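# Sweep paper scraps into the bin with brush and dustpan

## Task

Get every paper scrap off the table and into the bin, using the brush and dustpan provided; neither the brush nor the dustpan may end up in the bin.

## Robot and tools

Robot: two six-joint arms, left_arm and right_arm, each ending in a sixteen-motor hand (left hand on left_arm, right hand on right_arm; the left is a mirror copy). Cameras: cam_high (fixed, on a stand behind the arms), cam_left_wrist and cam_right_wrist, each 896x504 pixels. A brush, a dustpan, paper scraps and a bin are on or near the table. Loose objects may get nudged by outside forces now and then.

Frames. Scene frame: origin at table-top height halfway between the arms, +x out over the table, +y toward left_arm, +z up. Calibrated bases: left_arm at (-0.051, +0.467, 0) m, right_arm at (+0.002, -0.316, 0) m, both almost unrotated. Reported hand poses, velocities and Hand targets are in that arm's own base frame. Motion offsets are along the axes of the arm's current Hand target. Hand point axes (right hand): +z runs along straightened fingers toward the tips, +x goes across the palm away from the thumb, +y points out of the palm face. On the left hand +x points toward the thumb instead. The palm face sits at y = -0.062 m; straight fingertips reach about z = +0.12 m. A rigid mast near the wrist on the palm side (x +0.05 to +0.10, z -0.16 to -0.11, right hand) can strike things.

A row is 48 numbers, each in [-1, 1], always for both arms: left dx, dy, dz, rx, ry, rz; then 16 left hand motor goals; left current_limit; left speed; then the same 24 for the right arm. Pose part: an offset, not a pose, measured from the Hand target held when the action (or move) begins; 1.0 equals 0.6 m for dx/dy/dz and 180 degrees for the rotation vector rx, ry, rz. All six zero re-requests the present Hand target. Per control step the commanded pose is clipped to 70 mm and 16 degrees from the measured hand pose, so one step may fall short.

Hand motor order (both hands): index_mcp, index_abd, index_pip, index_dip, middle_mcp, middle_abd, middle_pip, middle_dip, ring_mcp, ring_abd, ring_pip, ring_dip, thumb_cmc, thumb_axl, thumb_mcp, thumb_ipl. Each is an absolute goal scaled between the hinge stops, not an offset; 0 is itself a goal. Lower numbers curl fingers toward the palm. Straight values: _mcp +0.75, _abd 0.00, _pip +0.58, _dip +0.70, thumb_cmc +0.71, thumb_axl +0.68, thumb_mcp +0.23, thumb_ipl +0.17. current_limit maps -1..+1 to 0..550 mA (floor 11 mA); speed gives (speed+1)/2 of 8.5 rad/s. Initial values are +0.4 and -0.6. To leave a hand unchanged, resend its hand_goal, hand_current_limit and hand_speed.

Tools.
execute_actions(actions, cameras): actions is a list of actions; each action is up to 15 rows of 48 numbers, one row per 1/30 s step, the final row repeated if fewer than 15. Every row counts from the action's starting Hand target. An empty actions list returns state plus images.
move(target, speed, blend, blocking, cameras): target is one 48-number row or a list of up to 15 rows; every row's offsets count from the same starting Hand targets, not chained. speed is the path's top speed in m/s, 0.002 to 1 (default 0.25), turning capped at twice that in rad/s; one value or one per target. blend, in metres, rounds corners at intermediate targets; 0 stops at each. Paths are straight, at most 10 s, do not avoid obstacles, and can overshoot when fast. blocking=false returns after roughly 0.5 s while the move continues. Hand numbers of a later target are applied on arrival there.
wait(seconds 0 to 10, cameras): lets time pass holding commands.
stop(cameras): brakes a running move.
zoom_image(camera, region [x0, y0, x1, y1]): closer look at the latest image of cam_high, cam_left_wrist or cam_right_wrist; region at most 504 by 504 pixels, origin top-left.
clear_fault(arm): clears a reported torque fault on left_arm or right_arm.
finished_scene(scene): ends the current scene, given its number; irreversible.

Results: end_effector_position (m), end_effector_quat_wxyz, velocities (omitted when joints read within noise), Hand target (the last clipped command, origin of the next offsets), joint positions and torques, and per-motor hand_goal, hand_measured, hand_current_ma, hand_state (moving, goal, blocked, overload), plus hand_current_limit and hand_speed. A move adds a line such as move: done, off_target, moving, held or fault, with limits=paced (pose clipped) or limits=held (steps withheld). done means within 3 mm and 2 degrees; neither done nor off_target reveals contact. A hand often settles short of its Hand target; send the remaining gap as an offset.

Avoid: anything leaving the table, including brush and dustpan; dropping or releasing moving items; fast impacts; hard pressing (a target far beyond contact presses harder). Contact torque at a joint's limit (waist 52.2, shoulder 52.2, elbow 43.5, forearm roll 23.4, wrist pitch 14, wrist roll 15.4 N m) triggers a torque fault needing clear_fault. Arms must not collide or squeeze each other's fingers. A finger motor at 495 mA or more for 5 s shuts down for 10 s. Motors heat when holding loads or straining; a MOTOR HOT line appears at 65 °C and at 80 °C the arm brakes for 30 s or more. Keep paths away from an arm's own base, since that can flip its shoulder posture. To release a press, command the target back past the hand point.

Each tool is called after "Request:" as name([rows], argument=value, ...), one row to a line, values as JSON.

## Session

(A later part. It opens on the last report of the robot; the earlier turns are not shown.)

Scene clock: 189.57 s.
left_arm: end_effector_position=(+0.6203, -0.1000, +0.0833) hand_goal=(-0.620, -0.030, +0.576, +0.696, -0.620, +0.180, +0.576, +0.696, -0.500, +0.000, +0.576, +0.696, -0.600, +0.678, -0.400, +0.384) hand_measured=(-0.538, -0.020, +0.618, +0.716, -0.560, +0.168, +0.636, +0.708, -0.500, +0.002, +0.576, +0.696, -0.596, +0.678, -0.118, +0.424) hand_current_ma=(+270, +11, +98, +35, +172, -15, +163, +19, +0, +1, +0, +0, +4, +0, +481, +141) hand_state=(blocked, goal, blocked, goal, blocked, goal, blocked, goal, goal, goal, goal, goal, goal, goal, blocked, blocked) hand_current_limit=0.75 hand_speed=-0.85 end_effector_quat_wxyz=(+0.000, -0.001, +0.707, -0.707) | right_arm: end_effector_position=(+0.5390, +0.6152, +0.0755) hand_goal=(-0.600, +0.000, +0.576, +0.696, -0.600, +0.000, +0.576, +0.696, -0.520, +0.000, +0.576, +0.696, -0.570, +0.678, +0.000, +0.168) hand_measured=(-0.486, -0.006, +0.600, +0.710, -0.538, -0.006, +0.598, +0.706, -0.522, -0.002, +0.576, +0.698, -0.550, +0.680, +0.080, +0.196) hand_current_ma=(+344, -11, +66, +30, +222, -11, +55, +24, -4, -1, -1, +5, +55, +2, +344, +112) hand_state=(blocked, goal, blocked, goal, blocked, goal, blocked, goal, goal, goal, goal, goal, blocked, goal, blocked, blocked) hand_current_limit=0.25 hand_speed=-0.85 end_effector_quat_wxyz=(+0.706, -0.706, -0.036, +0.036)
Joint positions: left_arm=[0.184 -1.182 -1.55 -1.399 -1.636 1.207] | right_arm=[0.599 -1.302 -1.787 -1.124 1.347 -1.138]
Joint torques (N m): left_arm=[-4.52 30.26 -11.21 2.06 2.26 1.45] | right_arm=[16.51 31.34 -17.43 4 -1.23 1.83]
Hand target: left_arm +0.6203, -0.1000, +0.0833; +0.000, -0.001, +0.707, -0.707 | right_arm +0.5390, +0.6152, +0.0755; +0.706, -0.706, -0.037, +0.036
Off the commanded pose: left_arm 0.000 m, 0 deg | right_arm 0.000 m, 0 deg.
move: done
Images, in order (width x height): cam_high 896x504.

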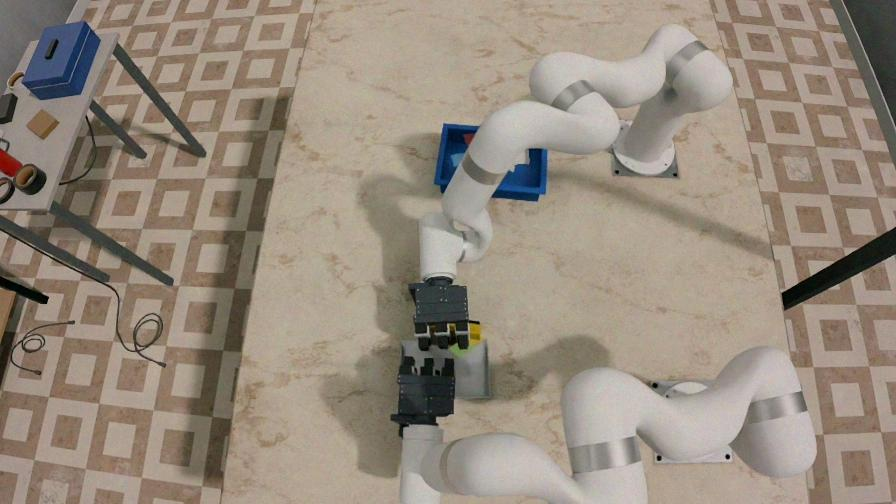

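Request:
move([
  [0,0,0,0,0,0,-0.62,-0.03,0.576,0.696,-0.62,0.18,0.576,0.696,-0.5,0,0.576,0.696,-0.6,0.678,-0.4,0.384,0.75,-0.85,0.0038,0,0.0355,0,0,0,-0.6,0,0.576,0.696,-0.6,0,0.576,0.696,-0.52,0,0.576,0.696,-0.571,0.678,0.0,0.168,0.25,-0.85],
], speed=0.04, cameras=["cam_high"])

Request:
zoom_image(camera="cam_high", region=[380, 270, 520, 400])

Scene clock: 190.87 s.
left_arm: end_effector_position=(+0.6203, -0.1000, +0.0833) hand_goal=(-0.620, -0.030, +0.576, +0.696, -0.620, +0.180, +0.576, +0.696, -0.500, +0.000, +0.576, +0.696, -0.600, +0.678, -0.400, +0.384) hand_measured=(-0.538, -0.020, +0.618, +0.716, -0.560, +0.168, +0.636, +0.708, -0.500, +0.002, +0.576, +0.696, -0.596, +0.678, -0.118, +0.424) hand_current_ma=(+270, +11, +98, +35, +172, -15, +163, +19, +0, +1, +0, +0, +4, +0, +481, +141) hand_state=(blocked, goal, blocked, goal, blocked, goal, blocked, goal, goal, goal, goal, goal, goal, goal, blocked, blocked) hand_current_limit=0.75 hand_speed=-0.85 end_effector_quat_wxyz=(+0.000, -0.001, +0.707, -0.707) | right_arm: end_effector_position=(+0.5391, +0.6366, +0.0755) hand_goal=(-0.600, +0.000, +0.576, +0.696, -0.600, +0.000, +0.576, +0.696, -0.520, +0.000, +0.576, +0.696, -0.570, +0.678, +0.000, +0.168) hand_measured=(-0.486, -0.006, +0.600, +0.710, -0.538, -0.006, +0.598, +0.706, -0.522, -0.002, +0.576, +0.698, -0.550, +0.680, +0.080, +0.196) hand_current_ma=(+344, -11, +66, +30, +222, -11, +55, +24, -4, -1, -1, +5, +55, +2, +344, +112) hand_state=(blocked, goal, blocked, goal, blocked, goal, blocked, goal, goal, goal, goal, goal, blocked, goal, blocked, blocked) hand_current_limit=0.25 hand_speed=-0.85 end_effector_quat_wxyz=(+0.706, -0.706, -0.036, +0.036)
Joint positions: left_arm=[0.184 -1.182 -1.55 -1.399 -1.636 1.207] | right_arm=[0.623 -1.33 -1.847 -1.108 1.322 -1.114]
Joint torques (N m): left_arm=[-6.02 29.39 -10.84 2.87 2.33 1.19] | right_arm=[17.84 27.88 -17.18 3.67 -2.02 1.51]
Hand target: left_arm +0.6203, -0.1000, +0.0833; +0.000, -0.001, +0.707, -0.707 | right_arm +0.5391, +0.6366, +0.0755; +0.706, -0.706, -0.037, +0.036
Off the commanded pose: left_arm 0.000 m, 0 deg | right_arm 0.000 m, 0 deg.
move: done
Images, in order (width x height): cam_high 896x504.

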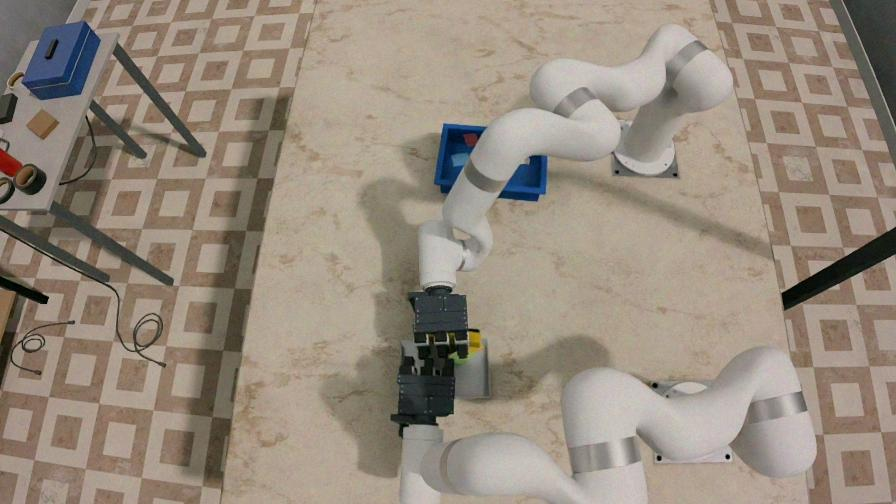

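Scaled by 3.600 from the camera's 896x504 image, which has a finer 1280x720 frame.

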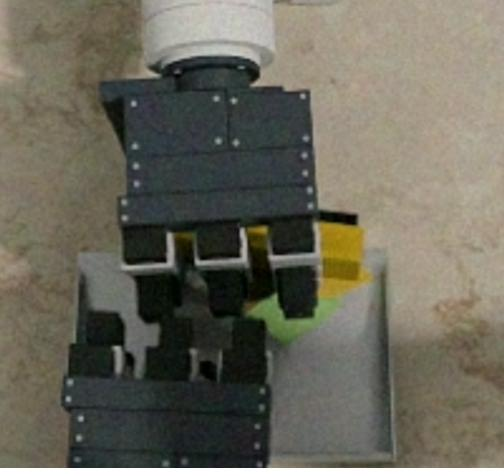

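Request:
move([
  [0,0,0,0,0,0,-0.62,-0.03,0.576,0.696,-0.62,0.18,0.576,0.696,-0.5,0,0.576,0.696,-0.6,0.678,-0.4,0.384,0.75,-0.85,0,-0.06,-0.005,0,0,0,-0.6,0,0.576,0.696,-0.6,0,0.576,0.696,-0.52,0,0.576,0.696,-0.571,0.678,0.0,0.168,0.25,-0.85],
  [0,0,0,0,0,0,-0.62,-0.03,0.576,0.696,-0.62,0.18,0.576,0.696,-0.5,0,0.576,0.696,-0.6,0.678,-0.4,0.384,0.75,-0.85,-0.02,-0.29,-0.3,0,0.033,0,-0.6,0,0.576,0.696,-0.6,0,0.576,0.696,-0.52,0,0.576,0.696,-0.571,0.678,0.0,0.168,0.25,-0.85],
], speed=0.12, cameras=["cam_high"])

Request:
zoom_image(camera="cam_high", region=[380, 250, 540, 410])

Scene clock: 194.40 s.
left_arm: end_effector_position=(+0.6203, -0.1000, +0.0833) hand_goal=(-0.620, -0.030, +0.576, +0.696, -0.620, +0.180, +0.576, +0.696, -0.500, +0.000, +0.576, +0.696, -0.600, +0.678, -0.400, +0.384) hand_measured=(-0.538, -0.020, +0.618, +0.716, -0.560, +0.168, +0.636, +0.708, -0.500, +0.002, +0.576, +0.696, -0.596, +0.678, -0.118, +0.424) hand_current_ma=(+270, +11, +98, +35, +172, -15, +163, +19, +0, +1, +0, +0, +4, +0, +481, +141) hand_state=(blocked, goal, blocked, goal, blocked, goal, blocked, goal, goal, goal, goal, goal, goal, goal, blocked, blocked) hand_current_limit=0.75 hand_speed=-0.85 end_effector_quat_wxyz=(+0.000, -0.001, +0.707, -0.707) | right_arm: end_effector_position=(+0.5455, +0.4564, +0.2495) hand_goal=(-0.600, +0.000, +0.576, +0.696, -0.600, +0.000, +0.576, +0.696, -0.520, +0.000, +0.576, +0.696, -0.570, +0.678, +0.000, +0.168) hand_measured=(-0.486, -0.006, +0.602, +0.710, -0.538, -0.006, +0.598, +0.708, -0.522, -0.002, +0.576, +0.698, -0.550, +0.680, +0.080, +0.196) hand_current_ma=(+344, -11, +68, +30, +222, -11, +55, +25, -4, -1, -1, +5, +55, +2, +344, +112) hand_state=(blocked, goal, blocked, goal, blocked, goal, blocked, goal, goal, goal, goal, goal, blocked, goal, blocked, blocked) hand_current_limit=0.25 hand_speed=-0.85 end_effector_quat_wxyz=(+0.707, -0.707, +0.000, -0.001)
Joint positions: left_arm=[0.184 -1.182 -1.55 -1.399 -1.636 1.207] | right_arm=[0.394 -0.798 -1.298 -1.22 1.385 -1.104]
Joint torques (N m): left_arm=[-6.13 28.92 -8.72 2.48 2.19 1.25] | right_arm=[-16.73 49.15 -8.62 -3.04 4.57 1.76]
Hand target: left_arm +0.6203, -0.1000, +0.0833; +0.000, -0.001, +0.707, -0.707 | right_arm +0.5455, +0.4564, +0.2495; +0.707, -0.707, +0.000, -0.001
Off the commanded pose: left_arm 0.000 m, 0 deg | right_arm 0.000 m, 0 deg.
move: done
Images, in order (width x height): cam_high 896x504.

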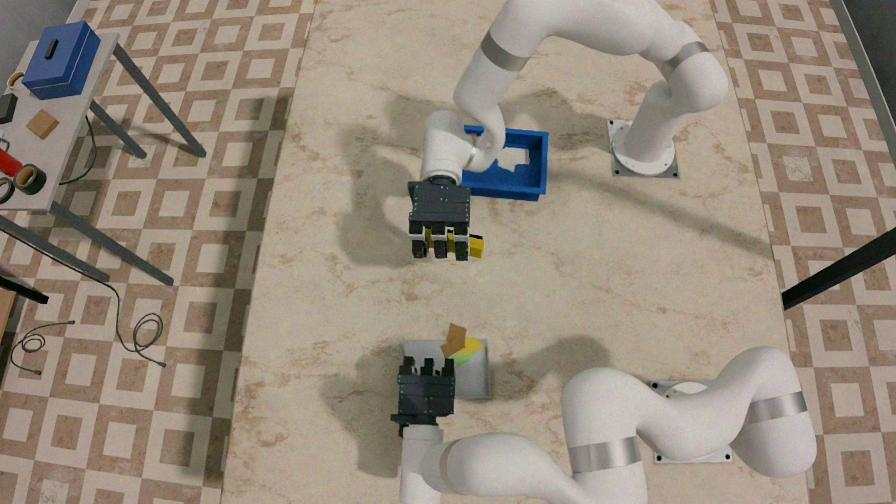

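Scaled by 3.150 from the camera's 896x504 image, which has a finer 1280x720 frame.

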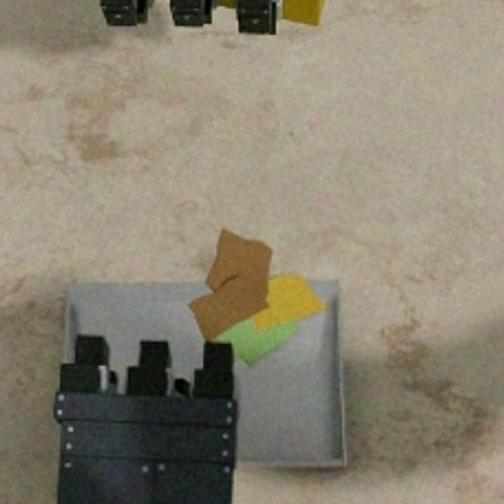

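Request:
move([
  [0,0,0,0,0,0,-0.62,-0.03,0.576,0.696,-0.62,0.18,0.576,0.696,-0.5,0,0.576,0.696,-0.6,0.678,-0.4,0.384,0.75,-0.85,0.0133,0.2158,0.1227,0,-0.033,0,-0.6,0,0.576,0.696,-0.6,0,0.576,0.696,-0.52,0,0.576,0.696,-0.571,0.678,0.0,0.168,0.25,-0.85],
  [0,0,0,0,0,0,-0.62,-0.03,0.576,0.696,-0.62,0.18,0.576,0.696,-0.5,0,0.576,0.696,-0.6,0.678,-0.4,0.384,0.75,-0.85,0.0133,0.2905,0.1227,0,-0.033,0,-0.6,0,0.576,0.696,-0.6,0,0.576,0.696,-0.52,0,0.576,0.696,-0.571,0.678,0.0,0.168,0.25,-0.85],
  [0,0,0,0,0,0,-0.62,-0.03,0.576,0.696,-0.62,0.18,0.576,0.696,-0.5,0,0.576,0.696,-0.6,0.678,-0.4,0.384,0.75,-0.85,0.0133,0.2908,0.22,0,-0.033,0,-0.6,0,0.576,0.696,-0.6,0,0.576,0.696,-0.52,0,0.576,0.696,-0.571,0.678,0.0,0.168,0.25,-0.85],
], speed=[0.15, 0.08, 0.05], cameras=["cam_high"])

Request:
zoom_image(camera="cam_high", region=[380, 270, 520, 400])

Scene clock: 199.60 s.
left_arm: end_effector_position=(+0.6203, -0.1000, +0.0833) hand_goal=(-0.620, -0.030, +0.576, +0.696, -0.620, +0.180, +0.576, +0.696, -0.500, +0.000, +0.576, +0.696, -0.600, +0.678, -0.400, +0.384) hand_measured=(-0.538, -0.020, +0.618, +0.716, -0.560, +0.168, +0.636, +0.708, -0.500, +0.002, +0.576, +0.696, -0.596, +0.678, -0.118, +0.424) hand_current_ma=(+270, +11, +98, +35, +172, -15, +163, +19, +0, +1, +0, +0, +4, +0, +481, +141) hand_state=(blocked, goal, blocked, goal, blocked, goal, blocked, goal, goal, goal, goal, goal, goal, goal, blocked, blocked) hand_current_limit=0.75 hand_speed=-0.85 end_effector_quat_wxyz=(+0.000, -0.001, +0.707, -0.707) | right_arm: end_effector_position=(+0.5537, +0.5883, +0.0750) hand_goal=(-0.600, +0.000, +0.576, +0.696, -0.600, +0.000, +0.576, +0.696, -0.520, +0.000, +0.576, +0.696, -0.570, +0.678, +0.000, +0.168) hand_measured=(-0.486, -0.006, +0.602, +0.710, -0.538, -0.006, +0.598, +0.708, -0.522, -0.002, +0.576, +0.698, -0.550, +0.680, +0.080, +0.196) hand_current_ma=(+344, -11, +68, +30, +222, -11, +55, +25, -4, -1, -1, +5, +55, +2, +344, +112) hand_state=(blocked, goal, blocked, goal, blocked, goal, blocked, goal, goal, goal, goal, goal, blocked, goal, blocked, blocked) hand_current_limit=0.25 hand_speed=-0.85 end_effector_quat_wxyz=(+0.706, -0.706, -0.036, +0.036)
Joint positions: left_arm=[0.184 -1.182 -1.55 -1.399 -1.636 1.207] | right_arm=[0.556 -1.298 -1.776 -1.163 1.368 -1.135]
Joint torques (N m): left_arm=[-5.88 29.76 -8.55 2.49 2.37 1.42] | right_arm=[16.1 31.52 -17.27 4.17 -1.25 1.71]
Hand target: left_arm +0.6203, -0.1000, +0.0833; +0.000, -0.001, +0.707, -0.707 | right_arm +0.5537, +0.5883, +0.0750; +0.706, -0.706, -0.037, +0.036
Off the commanded pose: left_arm 0.000 m, 0 deg | right_arm 0.000 m, 0 deg.
move: done
Images, in order (width x height): cam_high 896x504.

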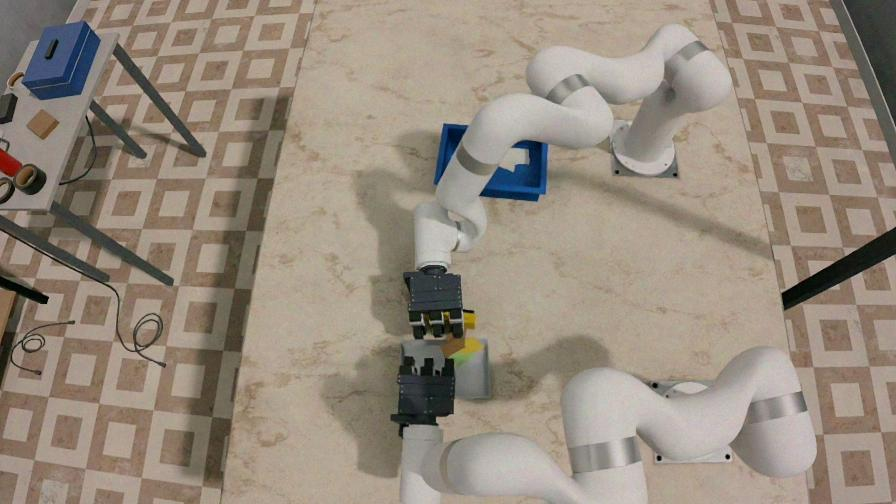

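Scaled by 3.600 from the camera's 896x504 image, which has a finer 1280x720 frame.

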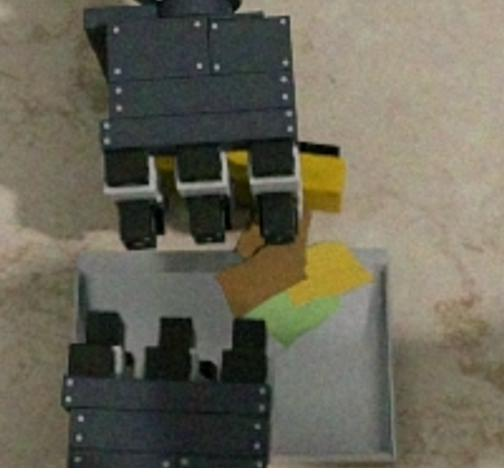

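Request:
move([
  [0,0,0,0,0,0,-0.62,-0.03,0.576,0.696,-0.62,0.18,0.576,0.696,-0.5,0,0.576,0.696,-0.6,0.678,-0.4,0.384,0.75,-0.85,0.0084,0,0.0808,0,0,0,-0.6,0,0.576,0.696,-0.6,0,0.576,0.696,-0.52,0,0.576,0.696,-0.571,0.678,0.0,0.168,0.25,-0.85],
], speed=0.05, cameras=["cam_high"])

Request:
zoom_image(camera="cam_high", region=[380, 270, 520, 400])

Scene clock: 201.30 s.
left_arm: end_effector_position=(+0.6203, -0.1000, +0.0833) hand_goal=(-0.620, -0.030, +0.576, +0.696, -0.620, +0.180, +0.576, +0.696, -0.500, +0.000, +0.576, +0.696, -0.600, +0.678, -0.400, +0.384) hand_measured=(-0.538, -0.020, +0.618, +0.716, -0.560, +0.168, +0.636, +0.708, -0.500, +0.002, +0.576, +0.696, -0.596, +0.678, -0.118, +0.424) hand_current_ma=(+270, +11, +98, +35, +172, -15, +163, +19, +0, +1, +0, +0, +4, +0, +481, +141) hand_state=(blocked, goal, blocked, goal, blocked, goal, blocked, goal, goal, goal, goal, goal, goal, goal, blocked, blocked) hand_current_limit=0.75 hand_speed=-0.85 end_effector_quat_wxyz=(+0.000, -0.001, +0.707, -0.707) | right_arm: end_effector_position=(+0.5538, +0.6371, +0.0750) hand_goal=(-0.600, +0.000, +0.576, +0.696, -0.600, +0.000, +0.576, +0.696, -0.520, +0.000, +0.576, +0.696, -0.570, +0.678, +0.000, +0.168) hand_measured=(-0.488, -0.006, +0.602, +0.710, -0.538, -0.006, +0.598, +0.708, -0.522, -0.002, +0.576, +0.698, -0.550, +0.680, +0.082, +0.196) hand_current_ma=(+343, -8, +68, +30, +222, -9, +55, +25, -4, -1, -1, +5, +55, +2, +344, +112) hand_state=(blocked, goal, blocked, goal, blocked, goal, blocked, goal, goal, goal, goal, goal, blocked, goal, blocked, blocked) hand_current_limit=0.25 hand_speed=-0.85 end_effector_quat_wxyz=(+0.706, -0.706, -0.036, +0.036)
Joint positions: left_arm=[0.184 -1.182 -1.55 -1.399 -1.636 1.207] | right_arm=[0.612 -1.361 -1.91 -1.126 1.313 -1.081]
Joint torques (N m): left_arm=[-6.66 29.98 -8.65 2.59 2.29 1.33] | right_arm=[18.02 29.34 -16.58 3.8 -2.2 1.38]
Hand target: left_arm +0.6203, -0.1000, +0.0833; +0.000, -0.001, +0.707, -0.707 | right_arm +0.5538, +0.6371, +0.0750; +0.706, -0.706, -0.037, +0.036
Off the commanded pose: left_arm 0.000 m, 0 deg | right_arm 0.000 m, 0 deg.
move: done
Images, in order (width x height): cam_high 896x504.

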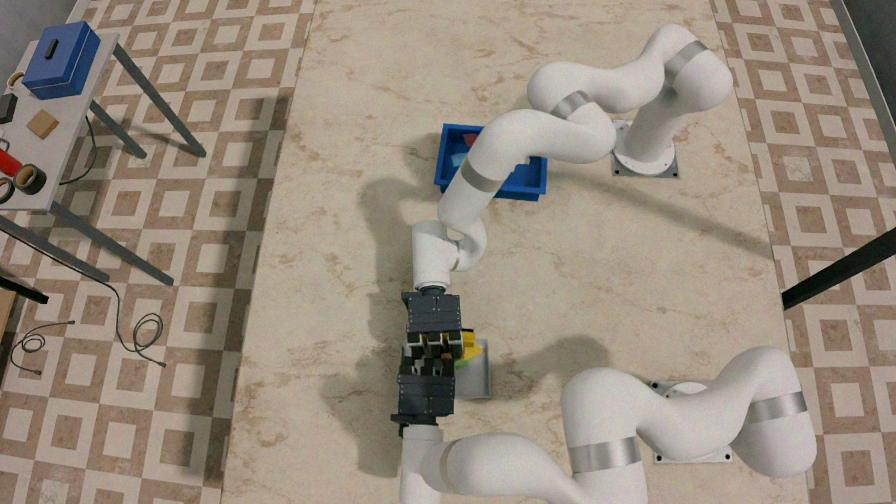

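Scaled by 3.600 from the camera's 896x504 image, which has a finer 1280x720 frame.

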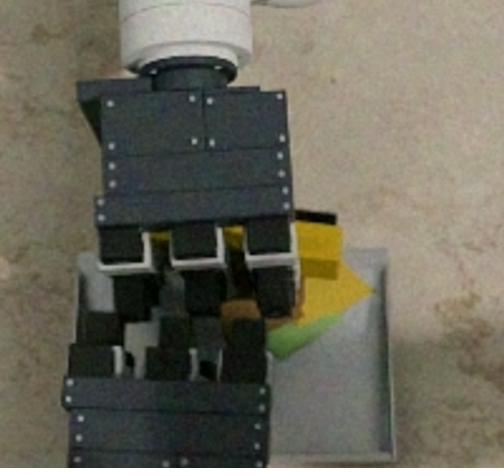

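Request:
move([
  [0,0,0,0,0,0,-0.62,-0.03,0.576,0.696,-0.62,0.18,0.576,0.696,-0.5,0,0.576,0.696,-0.6,0.678,-0.4,0.384,0.75,-0.85,0,-0.08,0,0,0,0,-0.6,0,0.576,0.696,-0.6,0,0.576,0.696,-0.52,0,0.576,0.696,-0.571,0.678,0.0,0.168,0.25,-0.85],
  [0,0,0,0,0,0,-0.62,-0.03,0.576,0.696,-0.62,0.18,0.576,0.696,-0.5,0,0.576,0.696,-0.6,0.678,-0.4,0.384,0.75,-0.85,-0.01,-0.16,-0.2,0,0,0,-0.6,0,0.576,0.696,-0.6,0,0.576,0.696,-0.52,0,0.576,0.696,-0.571,0.678,0.0,0.168,0.25,-0.85],
], speed=[0.06, 0.14], cameras=["cam_high"])

Request:
zoom_image(camera="cam_high", region=[380, 250, 540, 410])

Scene clock: 204.27 s.
left_arm: end_effector_position=(+0.6203, -0.1000, +0.0833) hand_goal=(-0.620, -0.030, +0.576, +0.696, -0.620, +0.180, +0.576, +0.696, -0.500, +0.000, +0.576, +0.696, -0.600, +0.678, -0.400, +0.384) hand_measured=(-0.538, -0.020, +0.618, +0.716, -0.560, +0.168, +0.636, +0.708, -0.502, +0.002, +0.576, +0.696, -0.596, +0.678, -0.118, +0.424) hand_current_ma=(+270, +11, +98, +35, +172, -15, +163, +19, -2, +1, +0, +0, +4, +0, +481, +141) hand_state=(blocked, goal, blocked, goal, blocked, goal, blocked, goal, goal, goal, goal, goal, goal, goal, blocked, blocked) hand_current_limit=0.75 hand_speed=-0.85 end_effector_quat_wxyz=(+0.000, -0.001, +0.707, -0.707) | right_arm: end_effector_position=(+0.5600, +0.5172, +0.1710) hand_goal=(-0.600, +0.000, +0.576, +0.696, -0.600, +0.000, +0.576, +0.696, -0.520, +0.000, +0.576, +0.696, -0.570, +0.678, +0.000, +0.168) hand_measured=(-0.488, -0.004, +0.602, +0.710, -0.538, -0.006, +0.598, +0.708, -0.522, -0.002, +0.576, +0.698, -0.550, +0.680, +0.082, +0.196) hand_current_ma=(+344, -8, +68, +30, +222, -9, +55, +25, -4, -1, -1, +5, +54, +2, +344, +112) hand_state=(blocked, goal, blocked, goal, blocked, goal, blocked, goal, goal, goal, goal, goal, blocked, goal, blocked, blocked) hand_current_limit=0.25 hand_speed=-0.85 end_effector_quat_wxyz=(+0.706, -0.706, -0.037, +0.036)
Joint positions: left_arm=[0.184 -1.182 -1.55 -1.399 -1.636 1.207] | right_arm=[0.461 -1.053 -1.556 -1.254 1.401 -1.096]
Joint torques (N m): left_arm=[-6.23 29.73 -7.83 2.22 2.44 1.21] | right_arm=[-17.31 52 -8.09 -2.88 4.8 -1.67]
Hand target: left_arm +0.6203, -0.1000, +0.0833; +0.000, -0.001, +0.707, -0.707 | right_arm +0.5600, +0.5171, +0.1710; +0.706, -0.706, -0.037, +0.036
Off the commanded pose: left_arm 0.000 m, 0 deg | right_arm 0.000 m, 0 deg.
move: done
Images, in order (width x height): cam_high 896x504.

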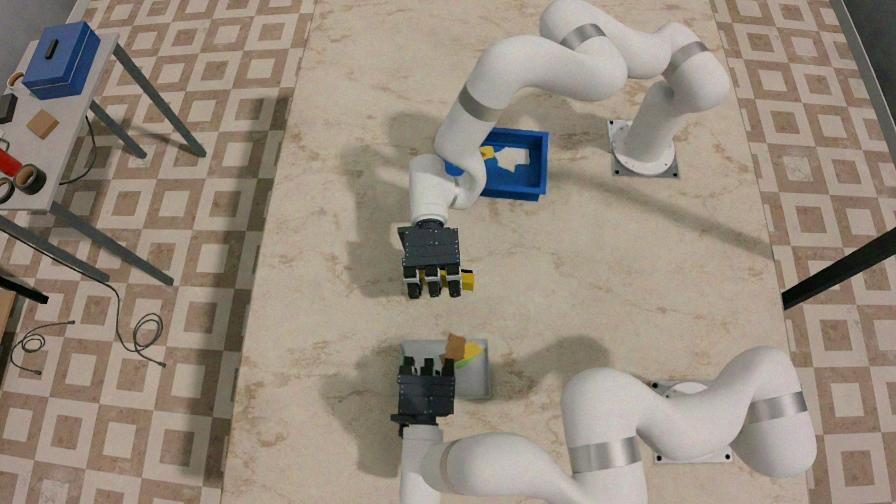

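Scaled by 3.150 from the camera's 896x504 image, which has a finer 1280x720 frame.

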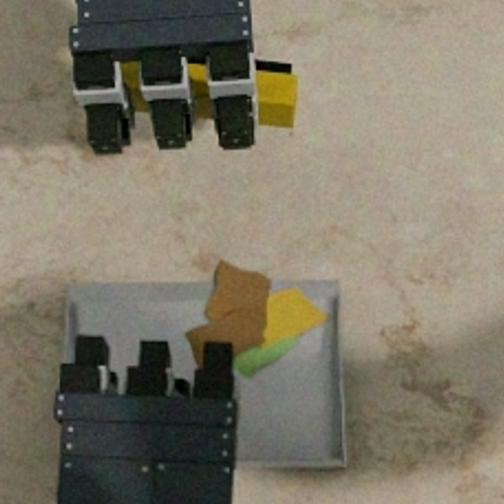

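Request:
move([
  [0,0,0,0,0,0,-0.62,-0.03,0.576,0.696,-0.62,0.18,0.576,0.696,-0.5,0,0.576,0.696,-0.6,0.678,-0.4,0.384,0.75,-0.85,-0.0078,0.15,0.0225,0,0,0,-0.6,0,0.576,0.696,-0.6,0,0.576,0.696,-0.52,0,0.576,0.696,-0.571,0.678,0.0,0.168,0.25,-0.85],
  [0,0,0,0,0,0,-0.62,-0.03,0.576,0.696,-0.62,0.18,0.576,0.696,-0.5,0,0.576,0.696,-0.6,0.678,-0.4,0.384,0.75,-0.85,-0.0078,0.1642,0.0225,0,0,0,-0.6,0,0.576,0.696,-0.6,0,0.576,0.696,-0.52,0,0.576,0.696,-0.571,0.678,0.0,0.168,0.25,-0.85],
  [0,0,0,0,0,0,-0.62,-0.03,0.576,0.696,-0.62,0.18,0.576,0.696,-0.5,0,0.576,0.696,-0.6,0.678,-0.4,0.384,0.75,-0.85,0.004,0.1642,0.12,0,0,0,-0.6,0,0.576,0.696,-0.6,0,0.576,0.696,-0.52,0,0.576,0.696,-0.571,0.678,0.0,0.168,0.25,-0.85],
], speed=[0.15, 0.03, 0.05], cameras=["cam_high"])

Request:
zoom_image(camera="cam_high", region=[380, 270, 520, 400])

Scene clock: 209.57 s.
left_arm: end_effector_position=(+0.6203, -0.1000, +0.0833) hand_goal=(-0.620, -0.030, +0.576, +0.696, -0.620, +0.180, +0.576, +0.696, -0.500, +0.000, +0.576, +0.696, -0.600, +0.678, -0.400, +0.384) hand_measured=(-0.538, -0.020, +0.618, +0.716, -0.560, +0.168, +0.636, +0.708, -0.502, +0.002, +0.576, +0.696, -0.596, +0.678, -0.118, +0.424) hand_current_ma=(+270, +11, +98, +35, +172, -15, +163, +19, -2, +1, +0, +0, +4, +0, +481, +141) hand_state=(blocked, goal, blocked, goal, blocked, goal, blocked, goal, goal, goal, goal, goal, goal, goal, blocked, blocked) hand_current_limit=0.75 hand_speed=-0.85 end_effector_quat_wxyz=(+0.000, -0.001, +0.707, -0.707) | right_arm: end_effector_position=(+0.5551, +0.5889, +0.0725) hand_goal=(-0.600, +0.000, +0.576, +0.696, -0.600, +0.000, +0.576, +0.696, -0.520, +0.000, +0.576, +0.696, -0.570, +0.678, +0.000, +0.168) hand_measured=(-0.488, -0.004, +0.602, +0.710, -0.538, -0.004, +0.598, +0.708, -0.522, -0.002, +0.576, +0.698, -0.550, +0.680, +0.082, +0.196) hand_current_ma=(+344, -5, +68, +30, +222, -8, +55, +25, -4, -1, -1, +5, +54, +2, +344, +112) hand_state=(blocked, goal, blocked, goal, blocked, goal, blocked, goal, goal, goal, goal, goal, blocked, goal, blocked, blocked) hand_current_limit=0.25 hand_speed=-0.85 end_effector_quat_wxyz=(+0.706, -0.706, -0.036, +0.036)
Joint positions: left_arm=[0.184 -1.182 -1.55 -1.399 -1.636 1.207] | right_arm=[0.555 -1.306 -1.787 -1.164 1.367 -1.133]
Joint torques (N m): left_arm=[-4.73 30.78 -7.87 2.3 2.21 0.78] | right_arm=[16.82 27.64 -16.12 3.59 -2.09 1.26]
Hand target: left_arm +0.6203, -0.1000, +0.0833; +0.000, -0.001, +0.707, -0.707 | right_arm +0.5551, +0.5890, +0.0725; +0.706, -0.706, -0.037, +0.036
Off the commanded pose: left_arm 0.000 m, 0 deg | right_arm 0.000 m, 0 deg.
move: done
Images, in order (width x height): cam_high 896x504.

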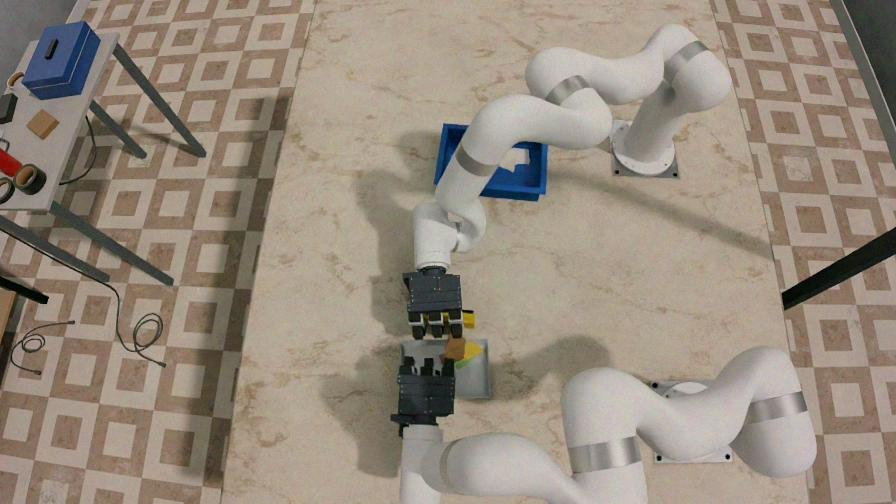

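Scaled by 3.600 from the camera's 896x504 image, which has a finer 1280x720 frame.

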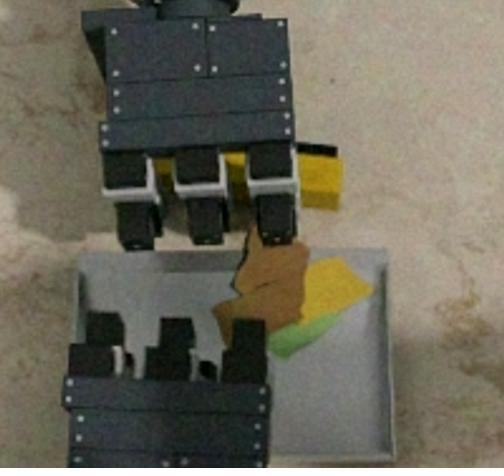

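Request:
move([
  [0,0,0,0,0,0,-0.62,-0.03,0.576,0.696,-0.62,0.18,0.576,0.696,-0.5,0,0.576,0.696,-0.6,0.678,-0.4,0.384,0.75,-0.85,0.0055,0,0.053,0,0,0,-0.6,0,0.576,0.696,-0.6,0,0.576,0.696,-0.52,0,0.576,0.696,-0.571,0.678,0.0,0.168,0.25,-0.85],
], speed=0.04, cameras=["cam_high"])

Request:
zoom_image(camera="cam_high", region=[380, 270, 520, 400])

Scene clock: 211.10 s.
left_arm: end_effector_position=(+0.6203, -0.1000, +0.0833) hand_goal=(-0.620, -0.030, +0.576, +0.696, -0.620, +0.180, +0.576, +0.696, -0.500, +0.000, +0.576, +0.696, -0.600, +0.678, -0.400, +0.384) hand_measured=(-0.538, -0.020, +0.618, +0.716, -0.560, +0.168, +0.636, +0.708, -0.502, +0.002, +0.576, +0.696, -0.596, +0.678, -0.118, +0.424) hand_current_ma=(+270, +11, +98, +35, +172, -15, +163, +19, -2, +1, +0, +0, +4, +0, +481, +141) hand_state=(blocked, goal, blocked, goal, blocked, goal, blocked, goal, goal, goal, goal, goal, goal, goal, blocked, blocked) hand_current_limit=0.75 hand_speed=-0.85 end_effector_quat_wxyz=(+0.000, -0.001, +0.707, -0.707) | right_arm: end_effector_position=(+0.5551, +0.6209, +0.0725) hand_goal=(-0.600, +0.000, +0.576, +0.696, -0.600, +0.000, +0.576, +0.696, -0.520, +0.000, +0.576, +0.696, -0.570, +0.678, +0.000, +0.168) hand_measured=(-0.488, -0.004, +0.602, +0.710, -0.538, -0.004, +0.598, +0.708, -0.522, -0.002, +0.576, +0.698, -0.550, +0.680, +0.082, +0.196) hand_current_ma=(+344, -4, +68, +30, +222, -7, +55, +25, -4, -1, -1, +5, +54, +2, +344, +112) hand_state=(blocked, goal, blocked, goal, blocked, goal, blocked, goal, goal, goal, goal, goal, blocked, goal, blocked, blocked) hand_current_limit=0.25 hand_speed=-0.85 end_effector_quat_wxyz=(+0.706, -0.706, -0.036, +0.036)
Joint positions: left_arm=[0.184 -1.182 -1.55 -1.399 -1.636 1.207] | right_arm=[0.593 -1.346 -1.872 -1.138 1.332 -1.098]
Joint torques (N m): left_arm=[-6.07 30.74 -8.17 2.12 2.33 0.67] | right_arm=[17.74 28.31 -17.1 3.75 -2.15 1.4]
Hand target: left_arm +0.6203, -0.1000, +0.0833; +0.000, -0.001, +0.707, -0.707 | right_arm +0.5551, +0.6209, +0.0725; +0.706, -0.706, -0.037, +0.036
Off the commanded pose: left_arm 0.000 m, 0 deg | right_arm 0.000 m, 0 deg.
move: done
Images, in order (width x height): cam_high 896x504.

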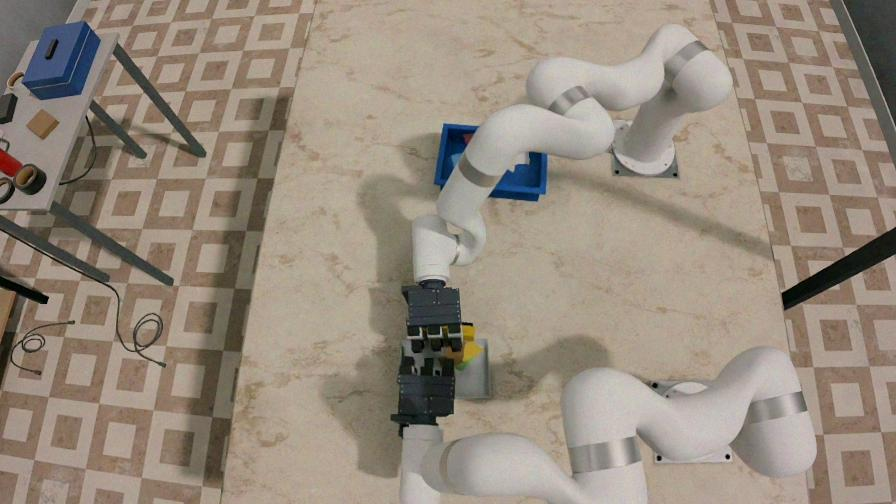

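Scaled by 3.600 from the camera's 896x504 image, which has a finer 1280x720 frame.

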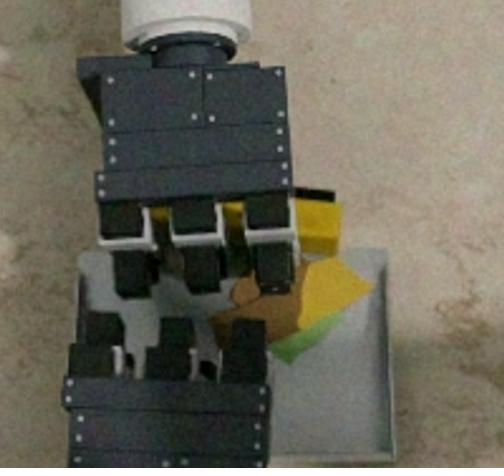

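Request:
move([
  [0,0,0,0,0,0,-0.62,-0.03,0.576,0.696,-0.62,0.18,0.576,0.696,-0.5,0,0.576,0.696,-0.6,0.678,-0.4,0.384,0.75,-0.85,0.0017,0,0.0182,0,0,0,-0.6,0,0.576,0.696,-0.6,0,0.576,0.696,-0.52,0,0.576,0.696,-0.571,0.678,0.0,0.168,0.25,-0.85],
  [0,0,0,0,0,0,-0.62,-0.03,0.576,0.696,-0.62,0.18,0.576,0.696,-0.5,0,0.576,0.696,-0.6,0.678,-0.4,0.384,0.75,-0.85,0.0017,-0.08,0.0182,0,0,0,-0.6,0,0.576,0.696,-0.6,0,0.576,0.696,-0.52,0,0.576,0.696,-0.571,0.678,0.0,0.168,0.25,-0.85],
  [0,0,0,0,0,0,-0.62,-0.03,0.576,0.696,-0.62,0.18,0.576,0.696,-0.5,0,0.576,0.696,-0.6,0.678,-0.4,0.384,0.75,-0.85,-0.01,-0.12,-0.2,0,0,0,-0.6,0,0.576,0.696,-0.6,0,0.576,0.696,-0.52,0,0.576,0.696,-0.571,0.678,0.0,0.168,0.25,-0.85],
], speed=[0.04, 0.06, 0.14], cameras=["cam_high"])

Request:
zoom_image(camera="cam_high", region=[380, 250, 540, 410])

Scene clock: 217.27 s.
left_arm: end_effector_position=(+0.6203, -0.1000, +0.0833) hand_goal=(-0.620, -0.030, +0.576, +0.696, -0.620, +0.180, +0.576, +0.696, -0.500, +0.000, +0.576, +0.696, -0.600, +0.678, -0.400, +0.384) hand_measured=(-0.538, -0.020, +0.618, +0.716, -0.560, +0.168, +0.636, +0.708, -0.502, +0.002, +0.576, +0.696, -0.596, +0.678, -0.118, +0.424) hand_current_ma=(+270, +11, +98, +35, +172, -15, +163, +19, -2, +1, +0, +0, +4, +0, +481, +141) hand_state=(blocked, goal, blocked, goal, blocked, goal, blocked, goal, goal, goal, goal, goal, goal, goal, blocked, blocked) hand_current_limit=0.75 hand_speed=-0.85 end_effector_quat_wxyz=(+0.000, -0.001, +0.707, -0.707) | right_arm: end_effector_position=(+0.5614, +0.5010, +0.1445) hand_goal=(-0.600, +0.000, +0.576, +0.696, -0.600, +0.000, +0.576, +0.696, -0.520, +0.000, +0.576, +0.696, -0.570, +0.678, +0.000, +0.168) hand_measured=(-0.496, -0.002, +0.602, +0.710, -0.538, -0.004, +0.598, +0.708, -0.522, -0.002, +0.576, +0.698, -0.550, +0.680, +0.086, +0.196) hand_current_ma=(+344, -4, +72, +31, +222, -7, +55, +25, -3, -1, -1, +5, +52, +2, +344, +112) hand_state=(blocked, goal, blocked, goal, blocked, goal, blocked, goal, goal, goal, goal, goal, blocked, goal, blocked, blocked) hand_current_limit=0.25 hand_speed=-0.85 end_effector_quat_wxyz=(+0.706, -0.706, -0.037, +0.036)
Joint positions: left_arm=[0.184 -1.182 -1.55 -1.399 -1.636 1.207] | right_arm=[0.439 -1.09 -1.552 -1.268 1.423 -1.132]
Joint torques (N m): left_arm=[-4.85 31.58 -8.41 2.12 2.28 0.44] | right_arm=[-16.91 54.48 -7.96 -3.13 4.69 -1.68]
Hand target: left_arm +0.6203, -0.1000, +0.0833; +0.000, -0.001, +0.707, -0.707 | right_arm +0.5614, +0.5010, +0.1445; +0.706, -0.706, -0.037, +0.036
Off the commanded pose: left_arm 0.000 m, 0 deg | right_arm 0.000 m, 0 deg.
move: done
Images, in order (width x height): cam_high 896x504.

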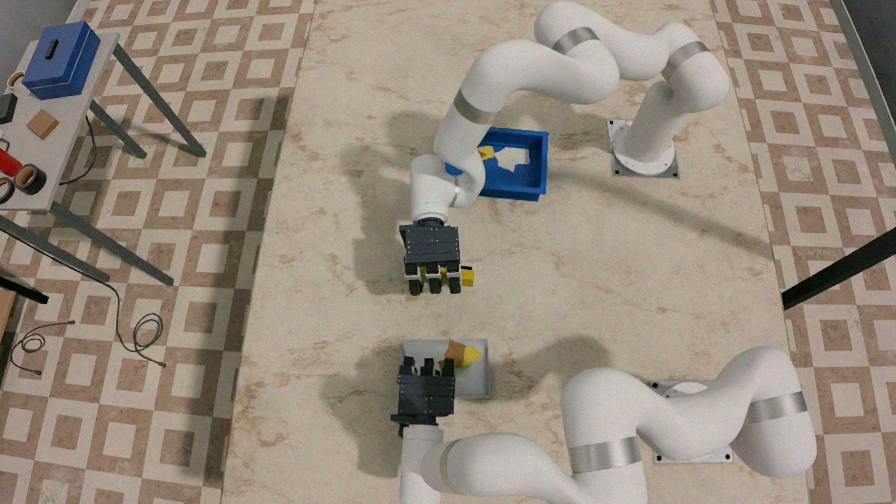

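Scaled by 3.150 from the camera's 896x504 image, which has a finer 1280x720 frame.

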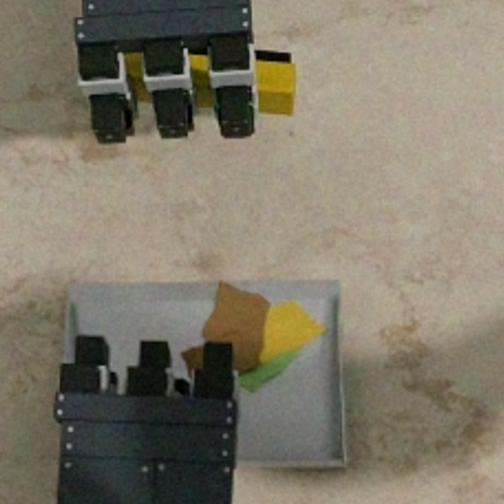

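Request:
move([
  [0,-0.05,0,0,0,0,-0.62,-0.03,0.576,0.696,-0.62,0.18,0.576,0.696,-0.5,0,0.576,0.696,-0.6,0.678,-0.4,0.384,0.75,-0.85,-0.02,-0.1758,-0.12,0,0.01,0,-0.6,0,0.576,0.696,-0.6,0,0.576,0.696,-0.52,0,0.576,0.696,-0.571,0.678,0.0,0.168,0.25,-0.85],
  [0,-0.262,0,0,0,0,-0.62,-0.03,0.576,0.696,-0.62,0.18,0.576,0.696,-0.5,0,0.576,0.696,-0.6,0.678,-0.4,0.384,0.75,-0.85,-0.2935,-0.1758,-0.8915,0,0.033,0,-0.6,0,0.576,0.696,-0.6,0,0.576,0.696,-0.52,0,0.576,0.696,-0.571,0.678,0.0,0.168,0.25,-0.85],
], speed=0.13, blend=0.02)

Request:
move([
  [0,0,0,0,0,0,-0.62,-0.03,0.576,0.696,-0.62,0.18,0.576,0.696,-0.5,0,0.576,0.696,-0.6,0.678,-0.4,0.384,0.75,-0.85,-0.02,0,-0.16,0,0,0,-0.6,0,0.576,0.696,-0.6,0,0.576,0.696,-0.52,0,0.576,0.696,-0.571,0.678,0.0,0.168,0.25,-0.85],
  [0.11,0,0.5,0,0,0,-0.62,-0.03,0.576,0.696,-0.62,0.18,0.576,0.696,-0.5,0,0.576,0.696,-0.6,0.678,-0.4,0.384,0.75,-0.85,-0.02,0.2577,-0.16,0,0,0,-0.6,0,0.576,0.696,-0.6,0,0.576,0.696,-0.52,0,0.576,0.696,-0.571,0.678,0.0,0.168,0.25,-0.85],
  [0.1827,0,0.953,0,0,0,-0.62,-0.03,0.576,0.696,-0.62,0.18,0.576,0.696,-0.5,0,0.576,0.696,-0.6,0.678,-0.4,0.384,0.75,-0.85,-0.02,0.2577,-0.16,0,0,0,-0.6,0,0.576,0.696,-0.6,0,0.576,0.696,-0.52,0,0.576,0.696,-0.571,0.678,0.0,0.168,0.25,-0.85],
], speed=0.13, blend=0.02, cameras=["all"])

Request:
zoom_image(camera="cam_high", region=[420, 80, 590, 230])

Scene clock: 223.63 s.
left_arm: end_effector_position=(+0.6205, -0.1001, +0.2405) hand_goal=(-0.620, -0.030, +0.576, +0.696, -0.620, +0.180, +0.576, +0.696, -0.500, +0.000, +0.576, +0.696, -0.600, +0.678, -0.400, +0.384) hand_measured=(-0.538, -0.020, +0.618, +0.716, -0.560, +0.168, +0.636, +0.708, -0.502, +0.002, +0.576, +0.696, -0.596, +0.678, -0.118, +0.424) hand_current_ma=(+270, +11, +98, +35, +172, -15, +163, +19, -2, +1, +0, +0, +4, +0, +481, +141) hand_state=(blocked, goal, blocked, goal, blocked, goal, blocked, goal, goal, goal, goal, goal, goal, goal, blocked, blocked) hand_current_limit=0.75 hand_speed=-0.85 end_effector_quat_wxyz=(+0.000, -0.001, +0.707, -0.707) | right_arm: end_effector_position=(+0.4410, -0.0491, +0.2501) hand_goal=(-0.600, +0.000, +0.576, +0.696, -0.600, +0.000, +0.576, +0.696, -0.520, +0.000, +0.576, +0.696, -0.570, +0.678, +0.000, +0.168) hand_measured=(-0.496, -0.004, +0.602, +0.710, -0.538, -0.004, +0.598, +0.708, -0.522, -0.002, +0.576, +0.698, -0.550, +0.680, +0.086, +0.196) hand_current_ma=(+344, -4, +72, +31, +222, -7, +55, +25, -3, -1, -1, +5, +52, +2, +344, +112) hand_state=(blocked, goal, blocked, goal, blocked, goal, blocked, goal, goal, goal, goal, goal, blocked, goal, blocked, blocked) hand_current_limit=0.25 hand_speed=-0.85 end_effector_quat_wxyz=(+0.707, -0.707, +0.000, -0.001)
Joint positions: left_arm=[0.184 -0.89 -1.442 -1.414 -1.666 1.024] | right_arm=[-0.526 -0.653 -1.038 -2.064 1.76 -1.235]
Joint torques (N m): left_arm=[-7.6 69.57 -7.1 -3.44 -3.84 -1.03] | right_arm=[-16.33 16.08 -14.24 -3.23 4.64 -0.58]
Hand target: left_arm +0.6205, -0.1001, +0.2405; +0.000, -0.001, +0.707, -0.707 | right_arm +0.4410, -0.0491, +0.2501; +0.707, -0.707, +0.000, -0.001
Off the commanded pose: left_arm 0.000 m, 0 deg | right_arm 0.000 m, 0 deg.
move: done

Scene clock: 229.37 s.
left_arm: end_effector_position=(+0.5114, -0.6720, +0.2403) hand_goal=(-0.620, -0.030, +0.576, +0.696, -0.620, +0.180, +0.576, +0.696, -0.500, +0.000, +0.576, +0.696, -0.600, +0.678, -0.400, +0.384) hand_measured=(-0.538, -0.020, +0.618, +0.716, -0.560, +0.168, +0.636, +0.708, -0.502, +0.002, +0.576, +0.696, -0.596, +0.678, -0.118, +0.424) hand_current_ma=(+270, +11, +98, +35, +172, -15, +163, +19, -2, +1, +0, +0, +4, +0, +481, +141) hand_state=(blocked, goal, blocked, goal, blocked, goal, blocked, goal, goal, goal, goal, goal, goal, goal, blocked, blocked) hand_current_limit=0.75 hand_speed=-0.85 end_effector_quat_wxyz=(+0.000, -0.001, +0.707, -0.707) | right_arm: end_effector_position=(+0.4290, -0.1452, +0.0955) hand_goal=(-0.600, +0.000, +0.576, +0.696, -0.600, +0.000, +0.576, +0.696, -0.520, +0.000, +0.576, +0.696, -0.570, +0.678, +0.000, +0.168) hand_measured=(-0.496, -0.004, +0.602, +0.710, -0.538, -0.004, +0.598, +0.708, -0.522, -0.002, +0.576, +0.698, -0.550, +0.680, +0.086, +0.196) hand_current_ma=(+344, -4, +72, +31, +222, -7, +55, +25, -3, -1, -1, +5, +52, +2, +344, +112) hand_state=(blocked, goal, blocked, goal, blocked, goal, blocked, goal, goal, goal, goal, goal, blocked, goal, blocked, blocked) hand_current_limit=0.25 hand_speed=-0.85 end_effector_quat_wxyz=(+0.707, -0.707, +0.000, -0.001)
Joint positions: left_arm=[-0.702 -0.988 -1.625 -2.169 -1.175 1.055] | right_arm=[-0.68 -1.042 -1.274 -2.237 1.715 -1.39]
Joint torques (N m): left_arm=[-9.08 44.29 -21.39 -3.71 0.85 -1.09] | right_arm=[12.02 24.54 -13.11 -3.64 -1.14 -1.61]
Hand target: left_arm +0.5113, -0.6720, +0.2403; +0.000, -0.001, +0.707, -0.707 | right_arm +0.4290, -0.1452, +0.0955; +0.707, -0.707, +0.000, -0.001
Off the commanded pose: left_arm 0.000 m, 0 deg | right_arm 0.000 m, 0 deg.
move: done

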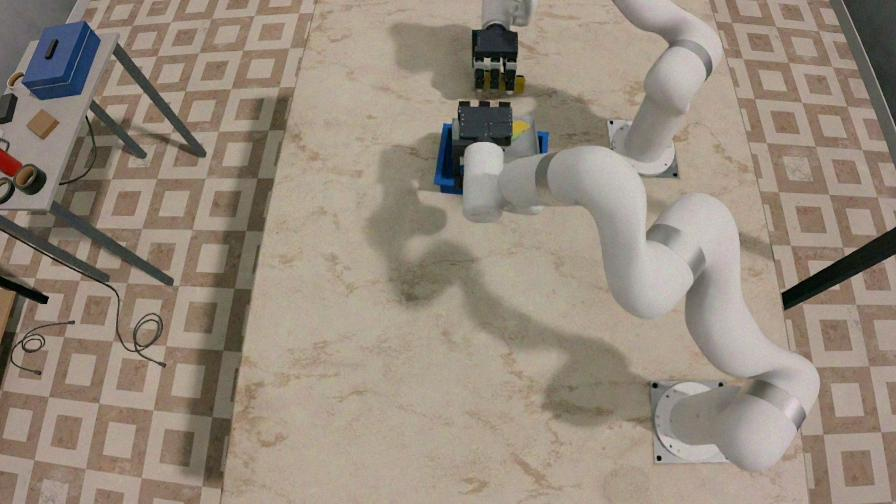

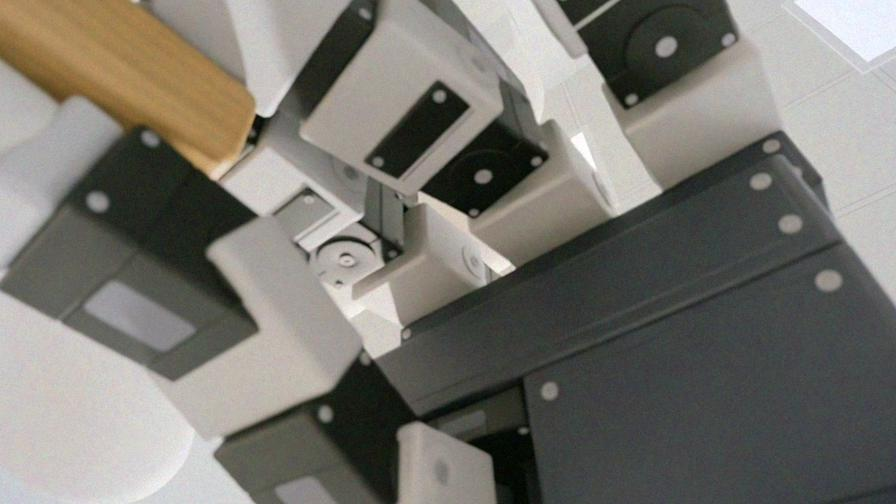

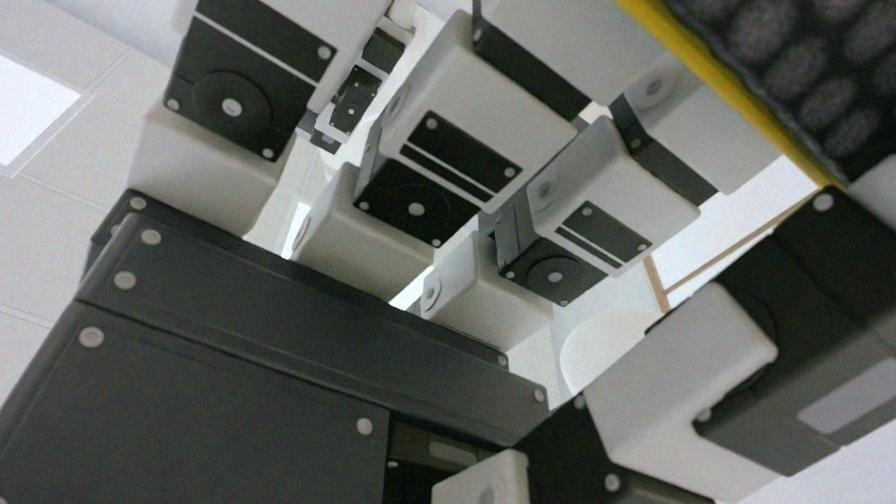

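Scaled by 2.965 from the camera's 896x504 image, which has a finer 1280x720 frame.

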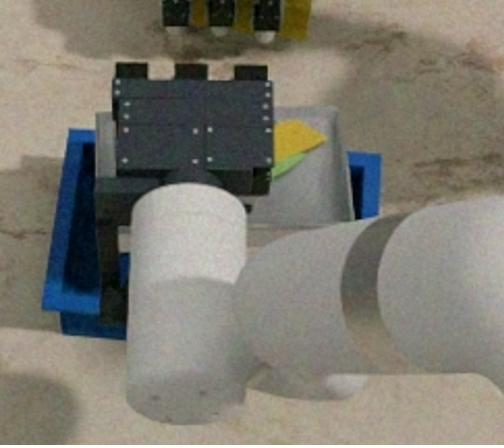

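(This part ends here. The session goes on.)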